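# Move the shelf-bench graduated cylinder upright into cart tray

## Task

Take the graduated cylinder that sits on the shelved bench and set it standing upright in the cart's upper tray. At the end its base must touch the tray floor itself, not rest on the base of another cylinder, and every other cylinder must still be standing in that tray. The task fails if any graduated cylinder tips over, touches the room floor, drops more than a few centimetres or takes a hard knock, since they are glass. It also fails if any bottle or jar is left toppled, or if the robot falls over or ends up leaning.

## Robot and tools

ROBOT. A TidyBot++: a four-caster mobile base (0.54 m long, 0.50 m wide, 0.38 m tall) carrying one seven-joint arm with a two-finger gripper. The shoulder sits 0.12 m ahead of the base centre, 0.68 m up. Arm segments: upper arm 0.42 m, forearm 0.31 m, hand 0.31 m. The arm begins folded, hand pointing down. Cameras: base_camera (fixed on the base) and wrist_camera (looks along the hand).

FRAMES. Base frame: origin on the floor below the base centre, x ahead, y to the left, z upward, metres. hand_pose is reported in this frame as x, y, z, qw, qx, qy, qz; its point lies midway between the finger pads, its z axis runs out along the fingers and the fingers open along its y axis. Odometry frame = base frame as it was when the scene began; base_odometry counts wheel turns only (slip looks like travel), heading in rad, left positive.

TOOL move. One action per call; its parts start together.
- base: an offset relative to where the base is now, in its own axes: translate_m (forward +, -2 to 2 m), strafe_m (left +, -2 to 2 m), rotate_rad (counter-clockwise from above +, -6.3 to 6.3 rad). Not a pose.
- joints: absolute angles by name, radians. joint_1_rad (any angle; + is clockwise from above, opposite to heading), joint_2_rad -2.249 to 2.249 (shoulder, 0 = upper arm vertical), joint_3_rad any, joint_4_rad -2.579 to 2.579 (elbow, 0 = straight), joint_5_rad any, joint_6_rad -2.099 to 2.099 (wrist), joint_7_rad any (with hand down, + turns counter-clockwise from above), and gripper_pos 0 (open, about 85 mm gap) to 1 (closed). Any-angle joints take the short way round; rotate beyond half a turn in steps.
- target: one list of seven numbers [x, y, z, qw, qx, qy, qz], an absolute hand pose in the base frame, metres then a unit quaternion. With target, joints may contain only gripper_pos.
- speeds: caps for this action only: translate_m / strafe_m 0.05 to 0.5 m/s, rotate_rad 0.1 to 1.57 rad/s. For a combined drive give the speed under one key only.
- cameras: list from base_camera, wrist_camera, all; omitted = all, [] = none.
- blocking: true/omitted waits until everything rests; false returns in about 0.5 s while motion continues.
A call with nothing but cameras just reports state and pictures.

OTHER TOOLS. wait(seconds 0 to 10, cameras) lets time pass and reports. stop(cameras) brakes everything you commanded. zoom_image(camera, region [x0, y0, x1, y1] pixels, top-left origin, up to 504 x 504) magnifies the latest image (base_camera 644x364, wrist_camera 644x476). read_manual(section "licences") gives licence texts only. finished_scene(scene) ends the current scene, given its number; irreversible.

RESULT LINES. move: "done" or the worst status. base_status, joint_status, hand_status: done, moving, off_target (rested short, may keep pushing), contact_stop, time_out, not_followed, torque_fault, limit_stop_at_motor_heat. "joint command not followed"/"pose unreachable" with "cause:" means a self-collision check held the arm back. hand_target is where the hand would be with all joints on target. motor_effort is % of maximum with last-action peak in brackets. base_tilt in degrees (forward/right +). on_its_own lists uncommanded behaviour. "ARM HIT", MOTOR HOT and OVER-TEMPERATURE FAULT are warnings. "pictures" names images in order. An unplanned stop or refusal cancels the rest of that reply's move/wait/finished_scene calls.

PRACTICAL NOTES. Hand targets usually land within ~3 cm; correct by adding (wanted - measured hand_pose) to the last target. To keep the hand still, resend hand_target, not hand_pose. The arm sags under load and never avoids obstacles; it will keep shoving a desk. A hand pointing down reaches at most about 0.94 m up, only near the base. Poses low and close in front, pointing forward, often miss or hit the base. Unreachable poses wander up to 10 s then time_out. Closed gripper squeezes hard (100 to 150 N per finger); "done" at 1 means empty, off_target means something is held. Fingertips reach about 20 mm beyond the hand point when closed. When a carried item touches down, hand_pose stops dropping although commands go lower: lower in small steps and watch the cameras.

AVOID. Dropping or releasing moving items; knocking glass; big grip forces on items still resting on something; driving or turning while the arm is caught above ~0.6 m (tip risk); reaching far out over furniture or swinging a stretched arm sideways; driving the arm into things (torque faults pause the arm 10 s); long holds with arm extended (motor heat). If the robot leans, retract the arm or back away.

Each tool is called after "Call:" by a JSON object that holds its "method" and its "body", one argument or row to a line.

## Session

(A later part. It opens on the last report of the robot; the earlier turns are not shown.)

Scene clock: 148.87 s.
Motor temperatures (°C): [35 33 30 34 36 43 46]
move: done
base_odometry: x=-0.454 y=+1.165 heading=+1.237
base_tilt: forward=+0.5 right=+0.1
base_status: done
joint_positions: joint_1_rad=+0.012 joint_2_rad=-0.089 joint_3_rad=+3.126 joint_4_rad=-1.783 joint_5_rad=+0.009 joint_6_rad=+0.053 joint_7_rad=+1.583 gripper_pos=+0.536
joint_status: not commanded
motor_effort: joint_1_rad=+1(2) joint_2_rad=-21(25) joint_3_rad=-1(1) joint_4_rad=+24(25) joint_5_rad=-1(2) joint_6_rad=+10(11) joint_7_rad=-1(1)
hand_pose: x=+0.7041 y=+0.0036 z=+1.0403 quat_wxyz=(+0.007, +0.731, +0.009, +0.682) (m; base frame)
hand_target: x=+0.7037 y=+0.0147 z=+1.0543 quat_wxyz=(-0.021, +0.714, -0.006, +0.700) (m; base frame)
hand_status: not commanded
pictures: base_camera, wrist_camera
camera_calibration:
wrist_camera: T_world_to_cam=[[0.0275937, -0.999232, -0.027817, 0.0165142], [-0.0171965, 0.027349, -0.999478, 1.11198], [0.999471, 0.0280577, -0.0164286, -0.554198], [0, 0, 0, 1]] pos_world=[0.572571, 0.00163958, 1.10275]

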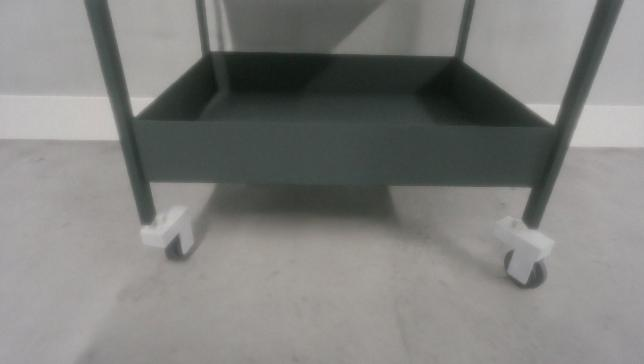

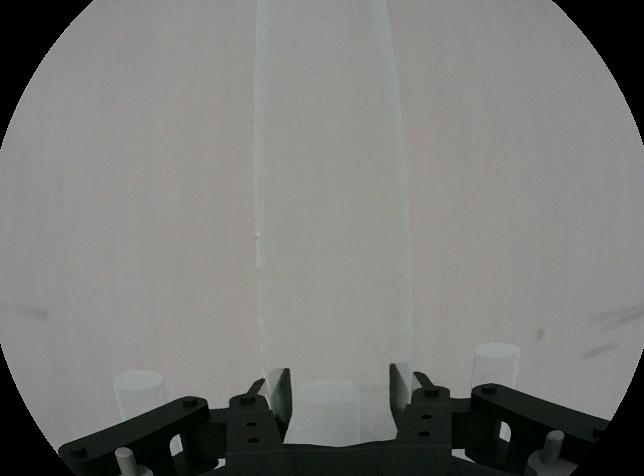

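Call:
{"method": "move", "body": {
  "joints": {"joint_2_rad": -0.067, "joint_4_rad": -1.92, "joint_6_rad": 0.27},
  "cameras": []
}}

Call:
{"method": "move", "body": {
  "joints": {"joint_2_rad": -0.021, "joint_4_rad": -2.05, "joint_6_rad": 0.445},
  "cameras": ["wrist_camera"]
}}

Scene clock: 170.23 s.
Motor temperatures (°C): [35 33 30 34 36 43 46]
move: done
base_odometry: x=-0.454 y=+1.165 heading=+1.237
base_tilt: forward=+0.5 right=+0.1
base_status: not commanded
joint_positions: joint_1_rad=+0.012 joint_2_rad=-0.075 joint_3_rad=+3.126 joint_4_rad=-1.914 joint_5_rad=+0.009 joint_6_rad=+0.210 joint_7_rad=+1.583 gripper_pos=+0.536
joint_status: all done
motor_effort: joint_1_rad=+1(1) joint_2_rad=-21(23) joint_3_rad=+0(1) joint_4_rad=+23(25) joint_5_rad=+0(1) joint_6_rad=+11(11) joint_7_rad=-1(2)
hand_pose: x=+0.7011 y=+0.0039 z=+1.0004 quat_wxyz=(+0.006, +0.727, +0.010, +0.686) (m; base frame)
hand_target: x=+0.7036 y=+0.0144 z=+1.0103 quat_wxyz=(-0.021, +0.711, -0.006, +0.702) (m; base frame)
hand_status: not commanded
pictures: none
No camera images: "cameras" was empty.

Scene clock: 171.57 s.
Motor temperatures (°C): [35 33 30 34 36 43 46]
move: done
base_odometry: x=-0.454 y=+1.165 heading=+1.237
base_tilt: forward=+0.6 right=+0.1
base_status: not commanded
joint_positions: joint_1_rad=+0.012 joint_2_rad=-0.027 joint_3_rad=+3.126 joint_4_rad=-2.045 joint_5_rad=+0.009 joint_6_rad=+0.385 joint_7_rad=+1.583 gripper_pos=+0.536
joint_status: all done
motor_effort: joint_1_rad=+0(1) joint_2_rad=-22(24) joint_3_rad=-1(1) joint_4_rad=+22(24) joint_5_rad=-1(1) joint_6_rad=+10(12) joint_7_rad=-1(1)
hand_pose: x=+0.7016 y=+0.0041 z=+0.9476 quat_wxyz=(+0.005, +0.728, +0.010, +0.685) (m; base frame)
hand_target: x=+0.7029 y=+0.0141 z=+0.9593 quat_wxyz=(-0.022, +0.712, -0.007, +0.702) (m; base frame)
hand_status: not commanded
pictures: wrist_camera
camera_calibration:
wrist_camera: T_world_to_cam=[[0.030699, -0.999098, -0.029338, 0.0138026], [-0.00858261, 0.0290873, -0.99954, 1.01323], [0.999492, 0.0309367, -0.00768192, -0.56154], [0, 0, 0, 1]] pos_world=[0.569527, 0.00169029, 1.00885]

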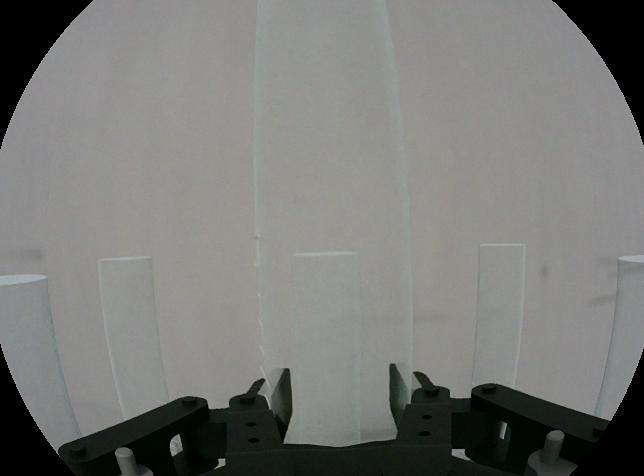

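Call:
{"method": "move", "body": {
  "joints": {"joint_2_rad": 0.05, "joint_4_rad": -2.165, "joint_6_rad": 0.64},
  "cameras": []
}}

Call:
{"method": "move", "body": {
  "joints": {"joint_2_rad": 0.08, "joint_4_rad": -2.203, "joint_6_rad": 0.71},
  "cameras": ["wrist_camera"]
}}

Scene clock: 176.83 s.
Motor temperatures (°C): [35 33 30 34 36 43 46]
move: done
base_odometry: x=-0.454 y=+1.165 heading=+1.237
base_tilt: forward=+0.6 right=+0.1
base_status: not commanded
joint_positions: joint_1_rad=+0.012 joint_2_rad=+0.045 joint_3_rad=+3.126 joint_4_rad=-2.159 joint_5_rad=+0.009 joint_6_rad=+0.580 joint_7_rad=+1.583 gripper_pos=+0.536
joint_status: all done
motor_effort: joint_1_rad=+0(1) joint_2_rad=-23(26) joint_3_rad=+0(2) joint_4_rad=+20(22) joint_5_rad=-1(2) joint_6_rad=+10(11) joint_7_rad=-1(1)
hand_pose: x=+0.7020 y=+0.0043 z=+0.8999 quat_wxyz=(+0.004, +0.725, +0.010, +0.688) (m; base frame)
hand_target: x=+0.7023 y=+0.0137 z=+0.9120 quat_wxyz=(-0.022, +0.709, -0.007, +0.705) (m; base frame)
hand_status: not commanded
pictures: none
No camera images: "cameras" was empty.

Scene clock: 177.80 s.
Motor temperatures (°C): [35 33 30 34 36 43 46]
move: done
base_odometry: x=-0.454 y=+1.165 heading=+1.237
base_tilt: forward=+0.5 right=+0.0
base_status: not commanded
joint_positions: joint_1_rad=+0.012 joint_2_rad=+0.069 joint_3_rad=+3.126 joint_4_rad=-2.194 joint_5_rad=+0.009 joint_6_rad=+0.658 joint_7_rad=+1.583 gripper_pos=+0.536
joint_status: all done
motor_effort: joint_1_rad=+0(1) joint_2_rad=-24(25) joint_3_rad=-1(1) joint_4_rad=+20(21) joint_5_rad=+0(1) joint_6_rad=+10(11) joint_7_rad=-1(1)
hand_pose: x=+0.7010 y=+0.0044 z=+0.8902 quat_wxyz=(+0.003, +0.719, +0.009, +0.695) (m; base frame)
hand_target: x=+0.7015 y=+0.0135 z=+0.8951 quat_wxyz=(-0.023, +0.708, -0.007, +0.706) (m; base frame)
hand_status: not commanded
pictures: wrist_camera
camera_calibration:
wrist_camera: T_world_to_cam=[[0.0334974, -0.998948, -0.0313128, 0.0122304], [0.0182382, 0.0319362, -0.999323, 0.936814], [0.999272, 0.0329036, 0.0192888, -0.58525], [0, 0, 0, 1]] pos_world=[0.567329, 0.00155616, 0.947852]

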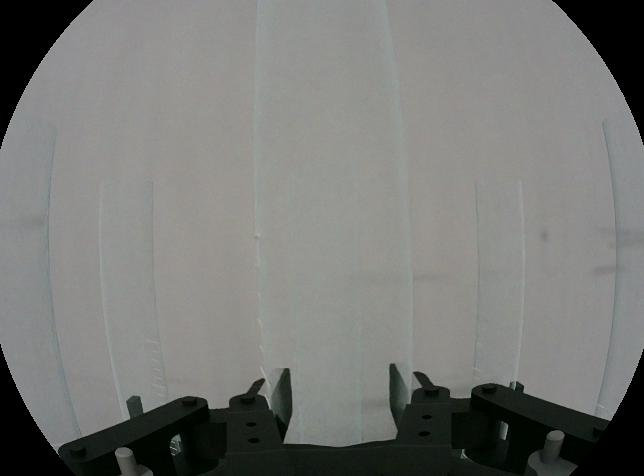

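Call:
{"method": "move", "body": {
  "joints": {"joint_2_rad": 0.1, "joint_4_rad": -2.23, "joint_6_rad": 0.735},
  "cameras": []
}}

Call:
{"method": "move", "body": {
  "joints": {"joint_2_rad": 0.125, "joint_4_rad": -2.25, "joint_6_rad": 0.775},
  "cameras": []
}}

Call:
{"method": "move", "body": {
  "joints": {"joint_2_rad": 0.145, "joint_4_rad": -2.27, "joint_6_rad": 0.815},
  "cameras": ["wrist_camera"]
}}

Scene clock: 181.10 s.
Motor temperatures (°C): [35 33 30 34 36 43 46]
move: done
base_odometry: x=-0.454 y=+1.165 heading=+1.237
base_tilt: forward=+0.6 right=+0.1
base_status: not commanded
joint_positions: joint_1_rad=+0.012 joint_2_rad=+0.088 joint_3_rad=+3.126 joint_4_rad=-2.221 joint_5_rad=+0.009 joint_6_rad=+0.683 joint_7_rad=+1.583 gripper_pos=+0.536
joint_status: all done
motor_effort: joint_1_rad=+1(1) joint_2_rad=-24(25) joint_3_rad=-1(1) joint_4_rad=+19(21) joint_5_rad=+0(2) joint_6_rad=+10(11) joint_7_rad=-1(1)
hand_pose: x=+0.6993 y=+0.0044 z=+0.8723 quat_wxyz=(+0.003, +0.726, +0.009, +0.687) (m; base frame)
hand_target: x=+0.6998 y=+0.0134 z=+0.8766 quat_wxyz=(-0.023, +0.716, -0.008, +0.698) (m; base frame)
hand_status: not commanded
pictures: none
No camera images: "cameras" was empty.

Scene clock: 181.80 s.
Motor temperatures (°C): [35 33 30 34 36 43 46]
move: done
base_odometry: x=-0.454 y=+1.165 heading=+1.237
base_tilt: forward=+0.6 right=+0.1
base_status: not commanded
joint_positions: joint_1_rad=+0.012 joint_2_rad=+0.113 joint_3_rad=+3.126 joint_4_rad=-2.239 joint_5_rad=+0.009 joint_6_rad=+0.724 joint_7_rad=+1.583 gripper_pos=+0.536
joint_status: all done
motor_effort: joint_1_rad=+1(1) joint_2_rad=-24(26) joint_3_rad=-1(1) joint_4_rad=+19(20) joint_5_rad=-1(1) joint_6_rad=+10(11) joint_7_rad=+0(1)
hand_pose: x=+0.7003 y=+0.0044 z=+0.8605 quat_wxyz=(+0.003, +0.727, +0.009, +0.686) (m; base frame)
hand_target: x=+0.7003 y=+0.0133 z=+0.8638 quat_wxyz=(-0.023, +0.717, -0.008, +0.696) (m; base frame)
hand_status: not commanded
pictures: none
No camera images: "cameras" was empty.

Scene clock: 182.43 s.
Motor temperatures (°C): [35 33 30 34 36 43 46]
move: done
base_odometry: x=-0.454 y=+1.165 heading=+1.237
base_tilt: forward=+0.5 right=+0.1
base_status: not commanded
joint_positions: joint_1_rad=+0.012 joint_2_rad=+0.133 joint_3_rad=+3.126 joint_4_rad=-2.259 joint_5_rad=+0.009 joint_6_rad=+0.765 joint_7_rad=+1.583 gripper_pos=+0.536
joint_status: all done
motor_effort: joint_1_rad=+1(1) joint_2_rad=-24(26) joint_3_rad=-1(1) joint_4_rad=+18(19) joint_5_rad=-1(1) joint_6_rad=+11(11) joint_7_rad=-1(1)
hand_pose: x=+0.6995 y=+0.0044 z=+0.8515 quat_wxyz=(+0.002, +0.727, +0.009, +0.687) (m; base frame)
hand_target: x=+0.6994 y=+0.0132 z=+0.8542 quat_wxyz=(-0.023, +0.717, -0.008, +0.696) (m; base frame)
hand_status: not commanded
pictures: wrist_camera
camera_calibration:
wrist_camera: T_world_to_cam=[[0.0334239, -0.998877, -0.0335804, 0.0130907], [-0.0031941, 0.0334922, -0.999434, 0.913286], [0.999436, 0.0335123, -0.00207107, -0.564966], [0, 0, 0, 1]] pos_world=[0.567128, 0.00142141, 0.912038]

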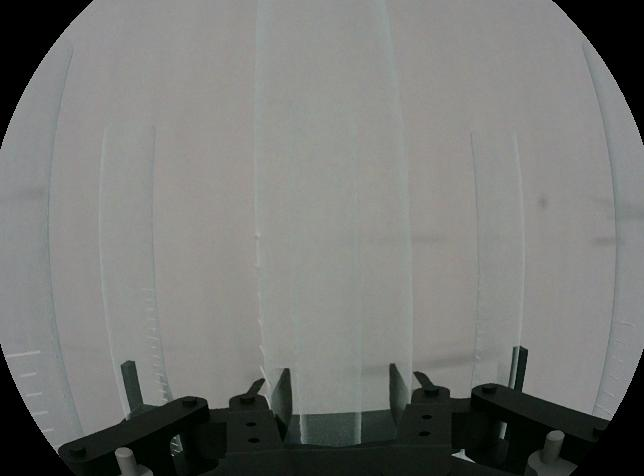

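Call:
{"method": "move", "body": {
  "joints": {"joint_2_rad": 0.157, "joint_4_rad": -2.28, "joint_6_rad": 0.835},
  "cameras": []
}}

Call:
{"method": "move", "body": {
  "joints": {"joint_2_rad": 0.169, "joint_4_rad": -2.29, "joint_6_rad": 0.857},
  "cameras": []
}}

Call:
{"method": "move", "body": {
  "joints": {"joint_2_rad": 0.181, "joint_4_rad": -2.30, "joint_6_rad": 0.879},
  "cameras": ["wrist_camera"]
}}

Scene clock: 186.60 s.
Motor temperatures (°C): [35 33 30 34 36 43 46]
move: done
base_odometry: x=-0.454 y=+1.165 heading=+1.237
base_tilt: forward=+0.5 right=+0.1
base_status: not commanded
joint_positions: joint_1_rad=+0.012 joint_2_rad=+0.143 joint_3_rad=+3.126 joint_4_rad=-2.268 joint_5_rad=+0.009 joint_6_rad=+0.784 joint_7_rad=+1.583 gripper_pos=+0.536
joint_status: all done
motor_effort: joint_1_rad=+0(1) joint_2_rad=-25(25) joint_3_rad=+0(1) joint_4_rad=+18(19) joint_5_rad=-1(1) joint_6_rad=+10(11) joint_7_rad=-1(1)
hand_pose: x=+0.6994 y=+0.0045 z=+0.8469 quat_wxyz=(+0.002, +0.727, +0.009, +0.687) (m; base frame)
hand_target: x=+0.6991 y=+0.0132 z=+0.8482 quat_wxyz=(-0.023, +0.718, -0.008, +0.696) (m; base frame)
hand_status: not commanded
pictures: none
No camera images: "cameras" was empty.

Scene clock: 187.17 s.
Motor temperatures (°C): [35 33 30 34 36 43 46]
move: done
base_odometry: x=-0.454 y=+1.165 heading=+1.237
base_tilt: forward=+0.6 right=+0.0
base_status: not commanded
joint_positions: joint_1_rad=+0.012 joint_2_rad=+0.155 joint_3_rad=+3.126 joint_4_rad=-2.277 joint_5_rad=+0.009 joint_6_rad=+0.806 joint_7_rad=+1.583 gripper_pos=+0.536
joint_status: all done
motor_effort: joint_1_rad=+1(1) joint_2_rad=-25(26) joint_3_rad=-1(1) joint_4_rad=+17(19) joint_5_rad=+0(1) joint_6_rad=+11(11) joint_7_rad=+0(1)
hand_pose: x=+0.6993 y=+0.0045 z=+0.8419 quat_wxyz=(+0.002, +0.726, +0.009, +0.687) (m; base frame)
hand_target: x=+0.6988 y=+0.0131 z=+0.8430 quat_wxyz=(-0.023, +0.718, -0.008, +0.696) (m; base frame)
hand_status: not commanded
pictures: none
No camera images: "cameras" was empty.

Scene clock: 187.73 s.
Motor temperatures (°C): [35 33 30 34 36 43 46]
move: done
base_odometry: x=-0.454 y=+1.165 heading=+1.237
base_tilt: forward=+0.6 right=+0.1
base_status: not commanded
joint_positions: joint_1_rad=+0.012 joint_2_rad=+0.167 joint_3_rad=+3.126 joint_4_rad=-2.287 joint_5_rad=+0.009 joint_6_rad=+0.827 joint_7_rad=+1.583 gripper_pos=+0.536
joint_status: all done
motor_effort: joint_1_rad=+1(1) joint_2_rad=-25(26) joint_3_rad=-1(1) joint_4_rad=+17(18) joint_5_rad=+0(1) joint_6_rad=+10(11) joint_7_rad=-1(1)
hand_pose: x=+0.6991 y=+0.0045 z=+0.8368 quat_wxyz=(+0.002, +0.726, +0.009, +0.687) (m; base frame)
hand_target: x=+0.6984 y=+0.0131 z=+0.8378 quat_wxyz=(-0.023, +0.718, -0.008, +0.696) (m; base frame)
hand_status: not commanded
pictures: wrist_camera
camera_calibration:
wrist_camera: T_world_to_cam=[[0.0337321, -0.998836, -0.0344866, 0.0131789], [-0.00250964, 0.0344215, -0.999404, 0.898075], [0.999428, 0.0337985, -0.00134561, -0.565149], [0, 0, 0, 1]] pos_world=[0.566635, 0.00135169, 0.897234]

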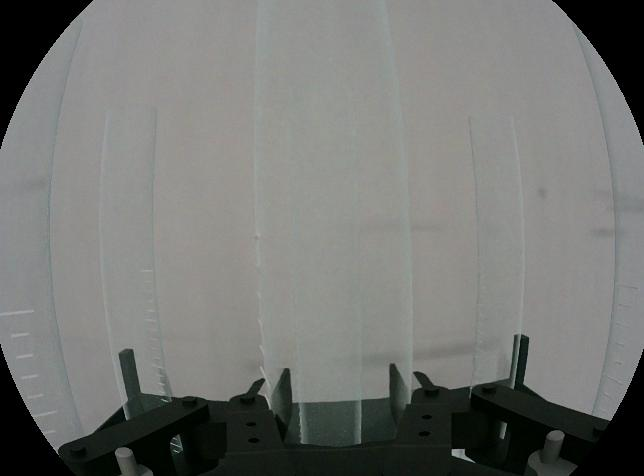

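Call:
{"method": "move", "body": {
  "joints": {"joint_2_rad": 0.193, "joint_4_rad": -2.31, "joint_6_rad": 0.901},
  "cameras": []
}}

Call:
{"method": "move", "body": {
  "joints": {"joint_2_rad": 0.205, "joint_4_rad": -2.32, "joint_6_rad": 0.923},
  "cameras": ["wrist_camera"]
}}

Scene clock: 192.37 s.
Motor temperatures (°C): [35 33 30 34 36 43 46]
move: done
base_odometry: x=-0.454 y=+1.165 heading=+1.237
base_tilt: forward=+0.6 right=+0.1
base_status: not commanded
joint_positions: joint_1_rad=+0.012 joint_2_rad=+0.178 joint_3_rad=+3.126 joint_4_rad=-2.297 joint_5_rad=+0.009 joint_6_rad=+0.850 joint_7_rad=+1.583 gripper_pos=+0.536
joint_status: all done
motor_effort: joint_1_rad=+1(1) joint_2_rad=-25(26) joint_3_rad=+0(1) joint_4_rad=+17(17) joint_5_rad=-1(2) joint_6_rad=+10(11) joint_7_rad=-1(2)
hand_pose: x=+0.6986 y=+0.0045 z=+0.8318 quat_wxyz=(+0.002, +0.726, +0.009, +0.688) (m; base frame)
hand_target: x=+0.6978 y=+0.0130 z=+0.8327 quat_wxyz=(-0.023, +0.718, -0.008, +0.696) (m; base frame)
hand_status: not commanded
pictures: none
No camera images: "cameras" was empty.

Scene clock: 192.93 s.
Motor temperatures (°C): [35 33 30 34 36 43 46]
move: done
base_odometry: x=-0.454 y=+1.165 heading=+1.237
base_tilt: forward=+0.5 right=+0.1
base_status: not commanded
joint_positions: joint_1_rad=+0.012 joint_2_rad=+0.190 joint_3_rad=+3.126 joint_4_rad=-2.307 joint_5_rad=+0.009 joint_6_rad=+0.871 joint_7_rad=+1.583 gripper_pos=+0.536
joint_status: all done
motor_effort: joint_1_rad=+1(1) joint_2_rad=-25(26) joint_3_rad=-1(1) joint_4_rad=+17(17) joint_5_rad=-1(2) joint_6_rad=+11(11) joint_7_rad=+0(1)
hand_pose: x=+0.6982 y=+0.0045 z=+0.8267 quat_wxyz=(+0.002, +0.726, +0.009, +0.688) (m; base frame)
hand_target: x=+0.6972 y=+0.0129 z=+0.8276 quat_wxyz=(-0.023, +0.718, -0.009, +0.696) (m; base frame)
hand_status: not commanded
pictures: wrist_camera
camera_calibration:
wrist_camera: T_world_to_cam=[[0.0339249, -0.998807, -0.0351332, 0.0132751], [-0.0019897, 0.0350859, -0.999382, 0.887622], [0.999422, 0.0339739, -0.000797041, -0.564731], [0, 0, 0, 1]] pos_world=[0.56572, 0.0013024, 0.88709]

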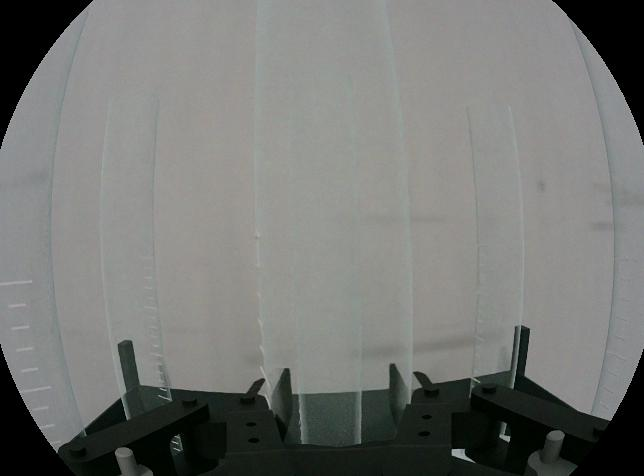

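Call:
{"method": "move", "body": {
  "joints": {"joint_2_rad": 0.217, "joint_4_rad": -2.33, "joint_6_rad": 0.945},
  "cameras": []
}}

Call:
{"method": "move", "body": {
  "joints": {"joint_2_rad": 0.229, "joint_4_rad": -2.34, "joint_6_rad": 0.967},
  "cameras": ["wrist_camera"]
}}

Scene clock: 196.17 s.
Motor temperatures (°C): [35 33 30 34 36 43 46]
move: done
base_odometry: x=-0.454 y=+1.165 heading=+1.237
base_tilt: forward=+0.6 right=+0.1
base_status: not commanded
joint_positions: joint_1_rad=+0.012 joint_2_rad=+0.202 joint_3_rad=+3.126 joint_4_rad=-2.316 joint_5_rad=+0.009 joint_6_rad=+0.894 joint_7_rad=+1.583 gripper_pos=+0.536
joint_status: all done
motor_effort: joint_1_rad=+0(1) joint_2_rad=-25(26) joint_3_rad=+0(1) joint_4_rad=+16(17) joint_5_rad=-1(1) joint_6_rad=+10(11) joint_7_rad=-1(1)
hand_pose: x=+0.6976 y=+0.0045 z=+0.8218 quat_wxyz=(+0.002, +0.726, +0.009, +0.688) (m; base frame)
hand_target: x=+0.6964 y=+0.0129 z=+0.8227 quat_wxyz=(-0.023, +0.718, -0.009, +0.696) (m; base frame)
hand_status: not commanded
pictures: none
No camera images: "cameras" was empty.

Scene clock: 196.73 s.
Motor temperatures (°C): [35 33 30 34 36 43 46]
move: done
base_odometry: x=-0.454 y=+1.165 heading=+1.237
base_tilt: forward=+0.5 right=+0.1
base_status: not commanded
joint_positions: joint_1_rad=+0.012 joint_2_rad=+0.214 joint_3_rad=+3.126 joint_4_rad=-2.326 joint_5_rad=+0.009 joint_6_rad=+0.915 joint_7_rad=+1.583 gripper_pos=+0.536
joint_status: all done
motor_effort: joint_1_rad=+1(1) joint_2_rad=-25(26) joint_3_rad=+0(1) joint_4_rad=+16(17) joint_5_rad=-2(2) joint_6_rad=+10(11) joint_7_rad=+0(1)
hand_pose: x=+0.6969 y=+0.0045 z=+0.8168 quat_wxyz=(+0.001, +0.726, +0.009, +0.688) (m; base frame)
hand_target: x=+0.6956 y=+0.0128 z=+0.8177 quat_wxyz=(-0.023, +0.718, -0.009, +0.696) (m; base frame)
hand_status: not commanded
pictures: wrist_camera
camera_calibration:
wrist_camera: T_world_to_cam=[[0.0340893, -0.998778, -0.0357935, 0.0134065], [-0.0016495, 0.035758, -0.999359, 0.877466], [0.999417, 0.0341265, -0.000428517, -0.563745], [0, 0, 0, 1]] pos_world=[0.564407, 0.00125232, 0.877142]

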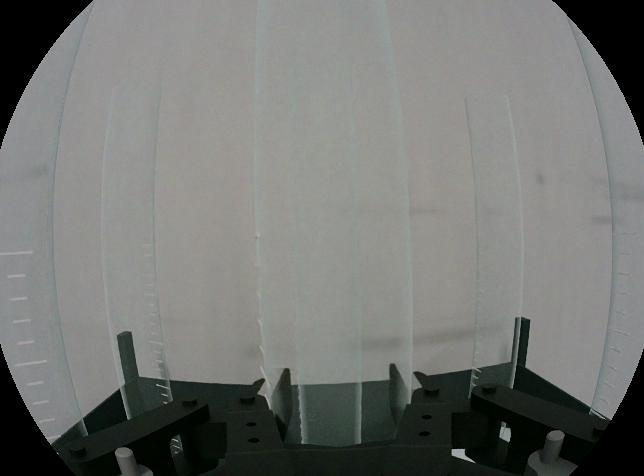

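Call:
{"method": "move", "body": {
  "joints": {"joint_2_rad": 0.241, "joint_4_rad": -2.35, "joint_6_rad": 0.989},
  "cameras": []
}}

Call:
{"method": "move", "body": {
  "joints": {"joint_2_rad": 0.253, "joint_4_rad": -2.36, "joint_6_rad": 1.011},
  "cameras": ["wrist_camera"]
}}

Scene clock: 202.07 s.
Motor temperatures (°C): [35 33 30 34 36 43 46]
move: done
base_odometry: x=-0.454 y=+1.165 heading=+1.237
base_tilt: forward=+0.5 right=+0.1
base_status: not commanded
joint_positions: joint_1_rad=+0.012 joint_2_rad=+0.223 joint_3_rad=+3.126 joint_4_rad=-2.334 joint_5_rad=+0.009 joint_6_rad=+0.940 joint_7_rad=+1.583 gripper_pos=+0.536
joint_status: all done
motor_effort: joint_1_rad=+1(1) joint_2_rad=-25(26) joint_3_rad=-1(1) joint_4_rad=+16(17) joint_5_rad=+0(1) joint_6_rad=+10(11) joint_7_rad=-1(1)
hand_pose: x=+0.6962 y=+0.0045 z=+0.8152 quat_wxyz=(+0.001, +0.724, +0.008, +0.690) (m; base frame)
hand_target: x=+0.6946 y=+0.0128 z=+0.8129 quat_wxyz=(-0.023, +0.718, -0.009, +0.696) (m; base frame)
hand_status: not commanded
pictures: none
No camera images: "cameras" was empty.

Scene clock: 202.60 s.
Motor temperatures (°C): [35 33 30 34 36 43 46]
move: done
base_odometry: x=-0.454 y=+1.165 heading=+1.237
base_tilt: forward=+0.6 right=+0.1
base_status: not commanded
joint_positions: joint_1_rad=+0.012 joint_2_rad=+0.231 joint_3_rad=+3.126 joint_4_rad=-2.341 joint_5_rad=+0.009 joint_6_rad=+0.965 joint_7_rad=+1.583 gripper_pos=+0.536
joint_status: all done
motor_effort: joint_1_rad=+1(1) joint_2_rad=-24(25) joint_3_rad=-1(1) joint_4_rad=+15(16) joint_5_rad=+0(1) joint_6_rad=+9(10) joint_7_rad=-1(1)
hand_pose: x=+0.6956 y=+0.0045 z=+0.8156 quat_wxyz=(+0.001, +0.720, +0.008, +0.694) (m; base frame)
hand_target: x=+0.6936 y=+0.0127 z=+0.8081 quat_wxyz=(-0.023, +0.718, -0.009, +0.696) (m; base frame)
hand_status: not commanded
pictures: wrist_camera
camera_calibration:
wrist_camera: T_world_to_cam=[[0.0348767, -0.998748, -0.035868, 0.0129378], [0.0168674, 0.036473, -0.999192, 0.863261], [0.999249, 0.0342435, 0.0181184, -0.577492], [0, 0, 0, 1]] pos_world=[0.562046, 0.00121126, 0.873491]

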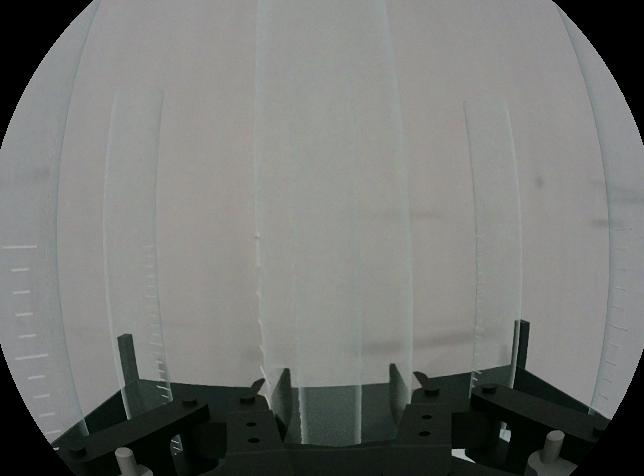

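Call:
{"method": "move", "body": {
  "joints": {"joint_2_rad": 0.24, "joint_4_rad": -2.35, "joint_6_rad": 0.975},
  "cameras": []
}}

Call:
{"method": "move", "body": {
  "joints": {"gripper_pos": 0.3},
  "cameras": ["wrist_camera"]
}}

Scene clock: 205.00 s.
Motor temperatures (°C): [35 33 30 34 36 43 46]
move: done
base_odometry: x=-0.454 y=+1.165 heading=+1.237
base_tilt: forward=+0.5 right=+0.0
base_status: not commanded
joint_positions: joint_1_rad=+0.012 joint_2_rad=+0.230 joint_3_rad=+3.126 joint_4_rad=-2.341 joint_5_rad=+0.009 joint_6_rad=+0.965 joint_7_rad=+1.583 gripper_pos=+0.536
joint_status: all done
motor_effort: joint_1_rad=+1(1) joint_2_rad=-24(25) joint_3_rad=-1(1) joint_4_rad=+14(15) joint_5_rad=-1(1) joint_6_rad=+9(10) joint_7_rad=-1(1)
hand_pose: x=+0.6956 y=+0.0045 z=+0.8156 quat_wxyz=(+0.001, +0.720, +0.008, +0.694) (m; base frame)
hand_target: x=+0.6944 y=+0.0128 z=+0.8091 quat_wxyz=(-0.023, +0.722, -0.009, +0.691) (m; base frame)
hand_status: not commanded
pictures: none
No camera images: "cameras" was empty.

Scene clock: 205.80 s.
Motor temperatures (°C): [35 33 30 34 36 43 46]
move: done
base_odometry: x=-0.454 y=+1.165 heading=+1.237
base_tilt: forward=+0.5 right=+0.1
base_status: not commanded
joint_positions: joint_1_rad=+0.012 joint_2_rad=+0.230 joint_3_rad=+3.126 joint_4_rad=-2.341 joint_5_rad=+0.009 joint_6_rad=+0.965 joint_7_rad=+1.583 gripper_pos=+0.300
joint_status: all done
motor_effort: joint_1_rad=+1(1) joint_2_rad=-24(24) joint_3_rad=-1(1) joint_4_rad=+13(15) joint_5_rad=-1(1) joint_6_rad=+8(10) joint_7_rad=-1(1)
hand_pose: x=+0.6956 y=+0.0045 z=+0.8156 quat_wxyz=(+0.001, +0.720, +0.008, +0.694) (m; base frame)
hand_target: x=+0.6944 y=+0.0128 z=+0.8091 quat_wxyz=(-0.023, +0.722, -0.009, +0.691) (m; base frame)
hand_status: not commanded
pictures: wrist_camera
camera_calibration:
wrist_camera: T_world_to_cam=[[0.0348731, -0.998748, -0.0358684, 0.012941], [0.016773, 0.0364701, -0.999194, 0.863322], [0.999251, 0.0342433, 0.0180238, -0.577402], [0, 0, 0, 1]] pos_world=[0.562037, 0.00121152, 0.873498]

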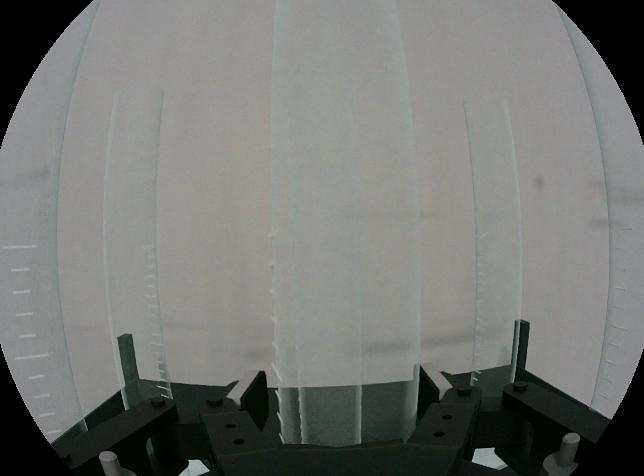

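Call:
{"method": "move", "body": {
  "base": {"translate_m": -0.35, "strafe_m": -0.012},
  "speeds": {"translate_m": 0.2}
}}

Call:
{"method": "move", "body": {
  "joints": {"joint_2_rad": -0.3, "joint_4_rad": -1.4, "joint_6_rad": -1.0},
  "cameras": ["wrist_camera"]
}}

Scene clock: 210.57 s.
Motor temperatures (°C): [35 33 30 34 36 43 46]
move: done
base_odometry: x=-0.557 y=+0.830 heading=+1.237
base_tilt: forward=+0.5 right=+0.1
base_status: done
joint_positions: joint_1_rad=+0.011 joint_2_rad=+0.230 joint_3_rad=+3.126 joint_4_rad=-2.341 joint_5_rad=+0.009 joint_6_rad=+0.965 joint_7_rad=+1.583 gripper_pos=+0.300
joint_status: not commanded
motor_effort: joint_1_rad=+1(2) joint_2_rad=-23(27) joint_3_rad=+0(1) joint_4_rad=+13(15) joint_5_rad=-1(1) joint_6_rad=+8(9) joint_7_rad=+0(2)
hand_pose: x=+0.6956 y=+0.0056 z=+0.8157 quat_wxyz=(+0.001, +0.720, +0.009, +0.694) (m; base frame)
hand_target: x=+0.6944 y=+0.0128 z=+0.8091 quat_wxyz=(-0.023, +0.722, -0.009, +0.691) (m; base frame)
hand_status: not commanded
pictures: base_camera, wrist_camera
camera_calibration:
wrist_camera: T_world_to_cam=[[0.0367274, -0.998682, -0.0358614, 0.0127156], [0.0168523, 0.0364995, -0.999192, 0.863311], [0.999183, 0.0360934, 0.0181706, -0.577494], [0, 0, 0, 1]] pos_world=[0.562006, 0.00203208, 0.873563]

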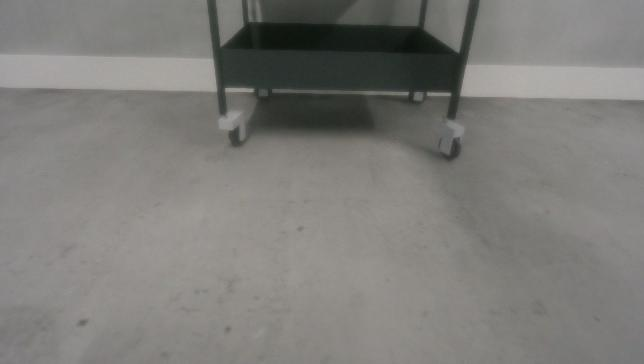

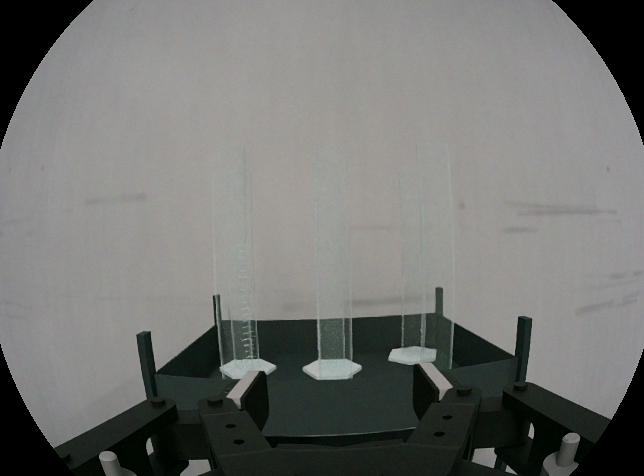

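Scene clock: 213.47 s.
Motor temperatures (°C): [35 33 30 34 36 43 46]
move: done
base_odometry: x=-0.557 y=+0.830 heading=+1.237
base_tilt: forward=+0.5 right=+0.1
base_status: not commanded
joint_positions: joint_1_rad=+0.011 joint_2_rad=-0.299 joint_3_rad=+3.126 joint_4_rad=-1.427 joint_5_rad=+0.009 joint_6_rad=-0.936 joint_7_rad=+1.583 gripper_pos=+0.300
joint_status: all done
motor_effort: joint_1_rad=+1(1) joint_2_rad=-9(25) joint_3_rad=+0(1) joint_4_rad=+19(21) joint_5_rad=+0(2) joint_6_rad=+7(10) joint_7_rad=-1(1)
hand_pose: x=+0.5533 y=+0.0026 z=+1.0713 quat_wxyz=(+0.008, +0.858, +0.008, +0.513) (m; base frame)
hand_target: x=+0.5431 y=+0.0126 z=+1.0691 quat_wxyz=(-0.013, +0.867, -0.007, +0.497) (m; base frame)
hand_status: not commanded
pictures: wrist_camera
camera_calibration:
wrist_camera: T_world_to_cam=[[0.00628399, -0.99947, -0.0319384, 0.0367778], [-0.425331, 0.0262345, -0.904658, 1.26463], [0.905016, 0.0192693, -0.424941, 0.0869915], [0, 0, 0, 1]] pos_world=[0.458928, 0.00190501, 1.1822]

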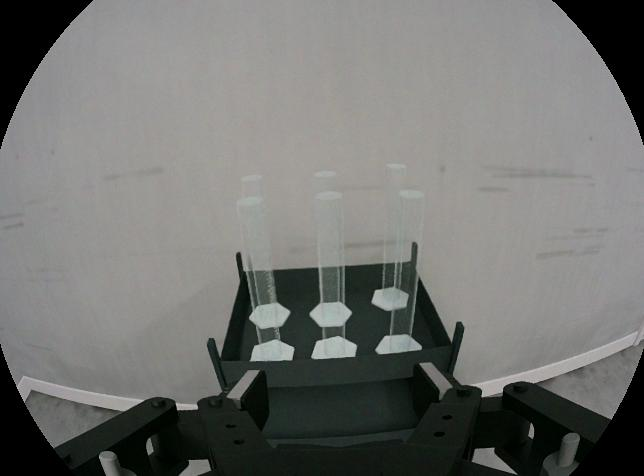

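Call:
{"method": "finished_scene", "body": {
  "scene": 1
}}

The scene is finished: the task was done.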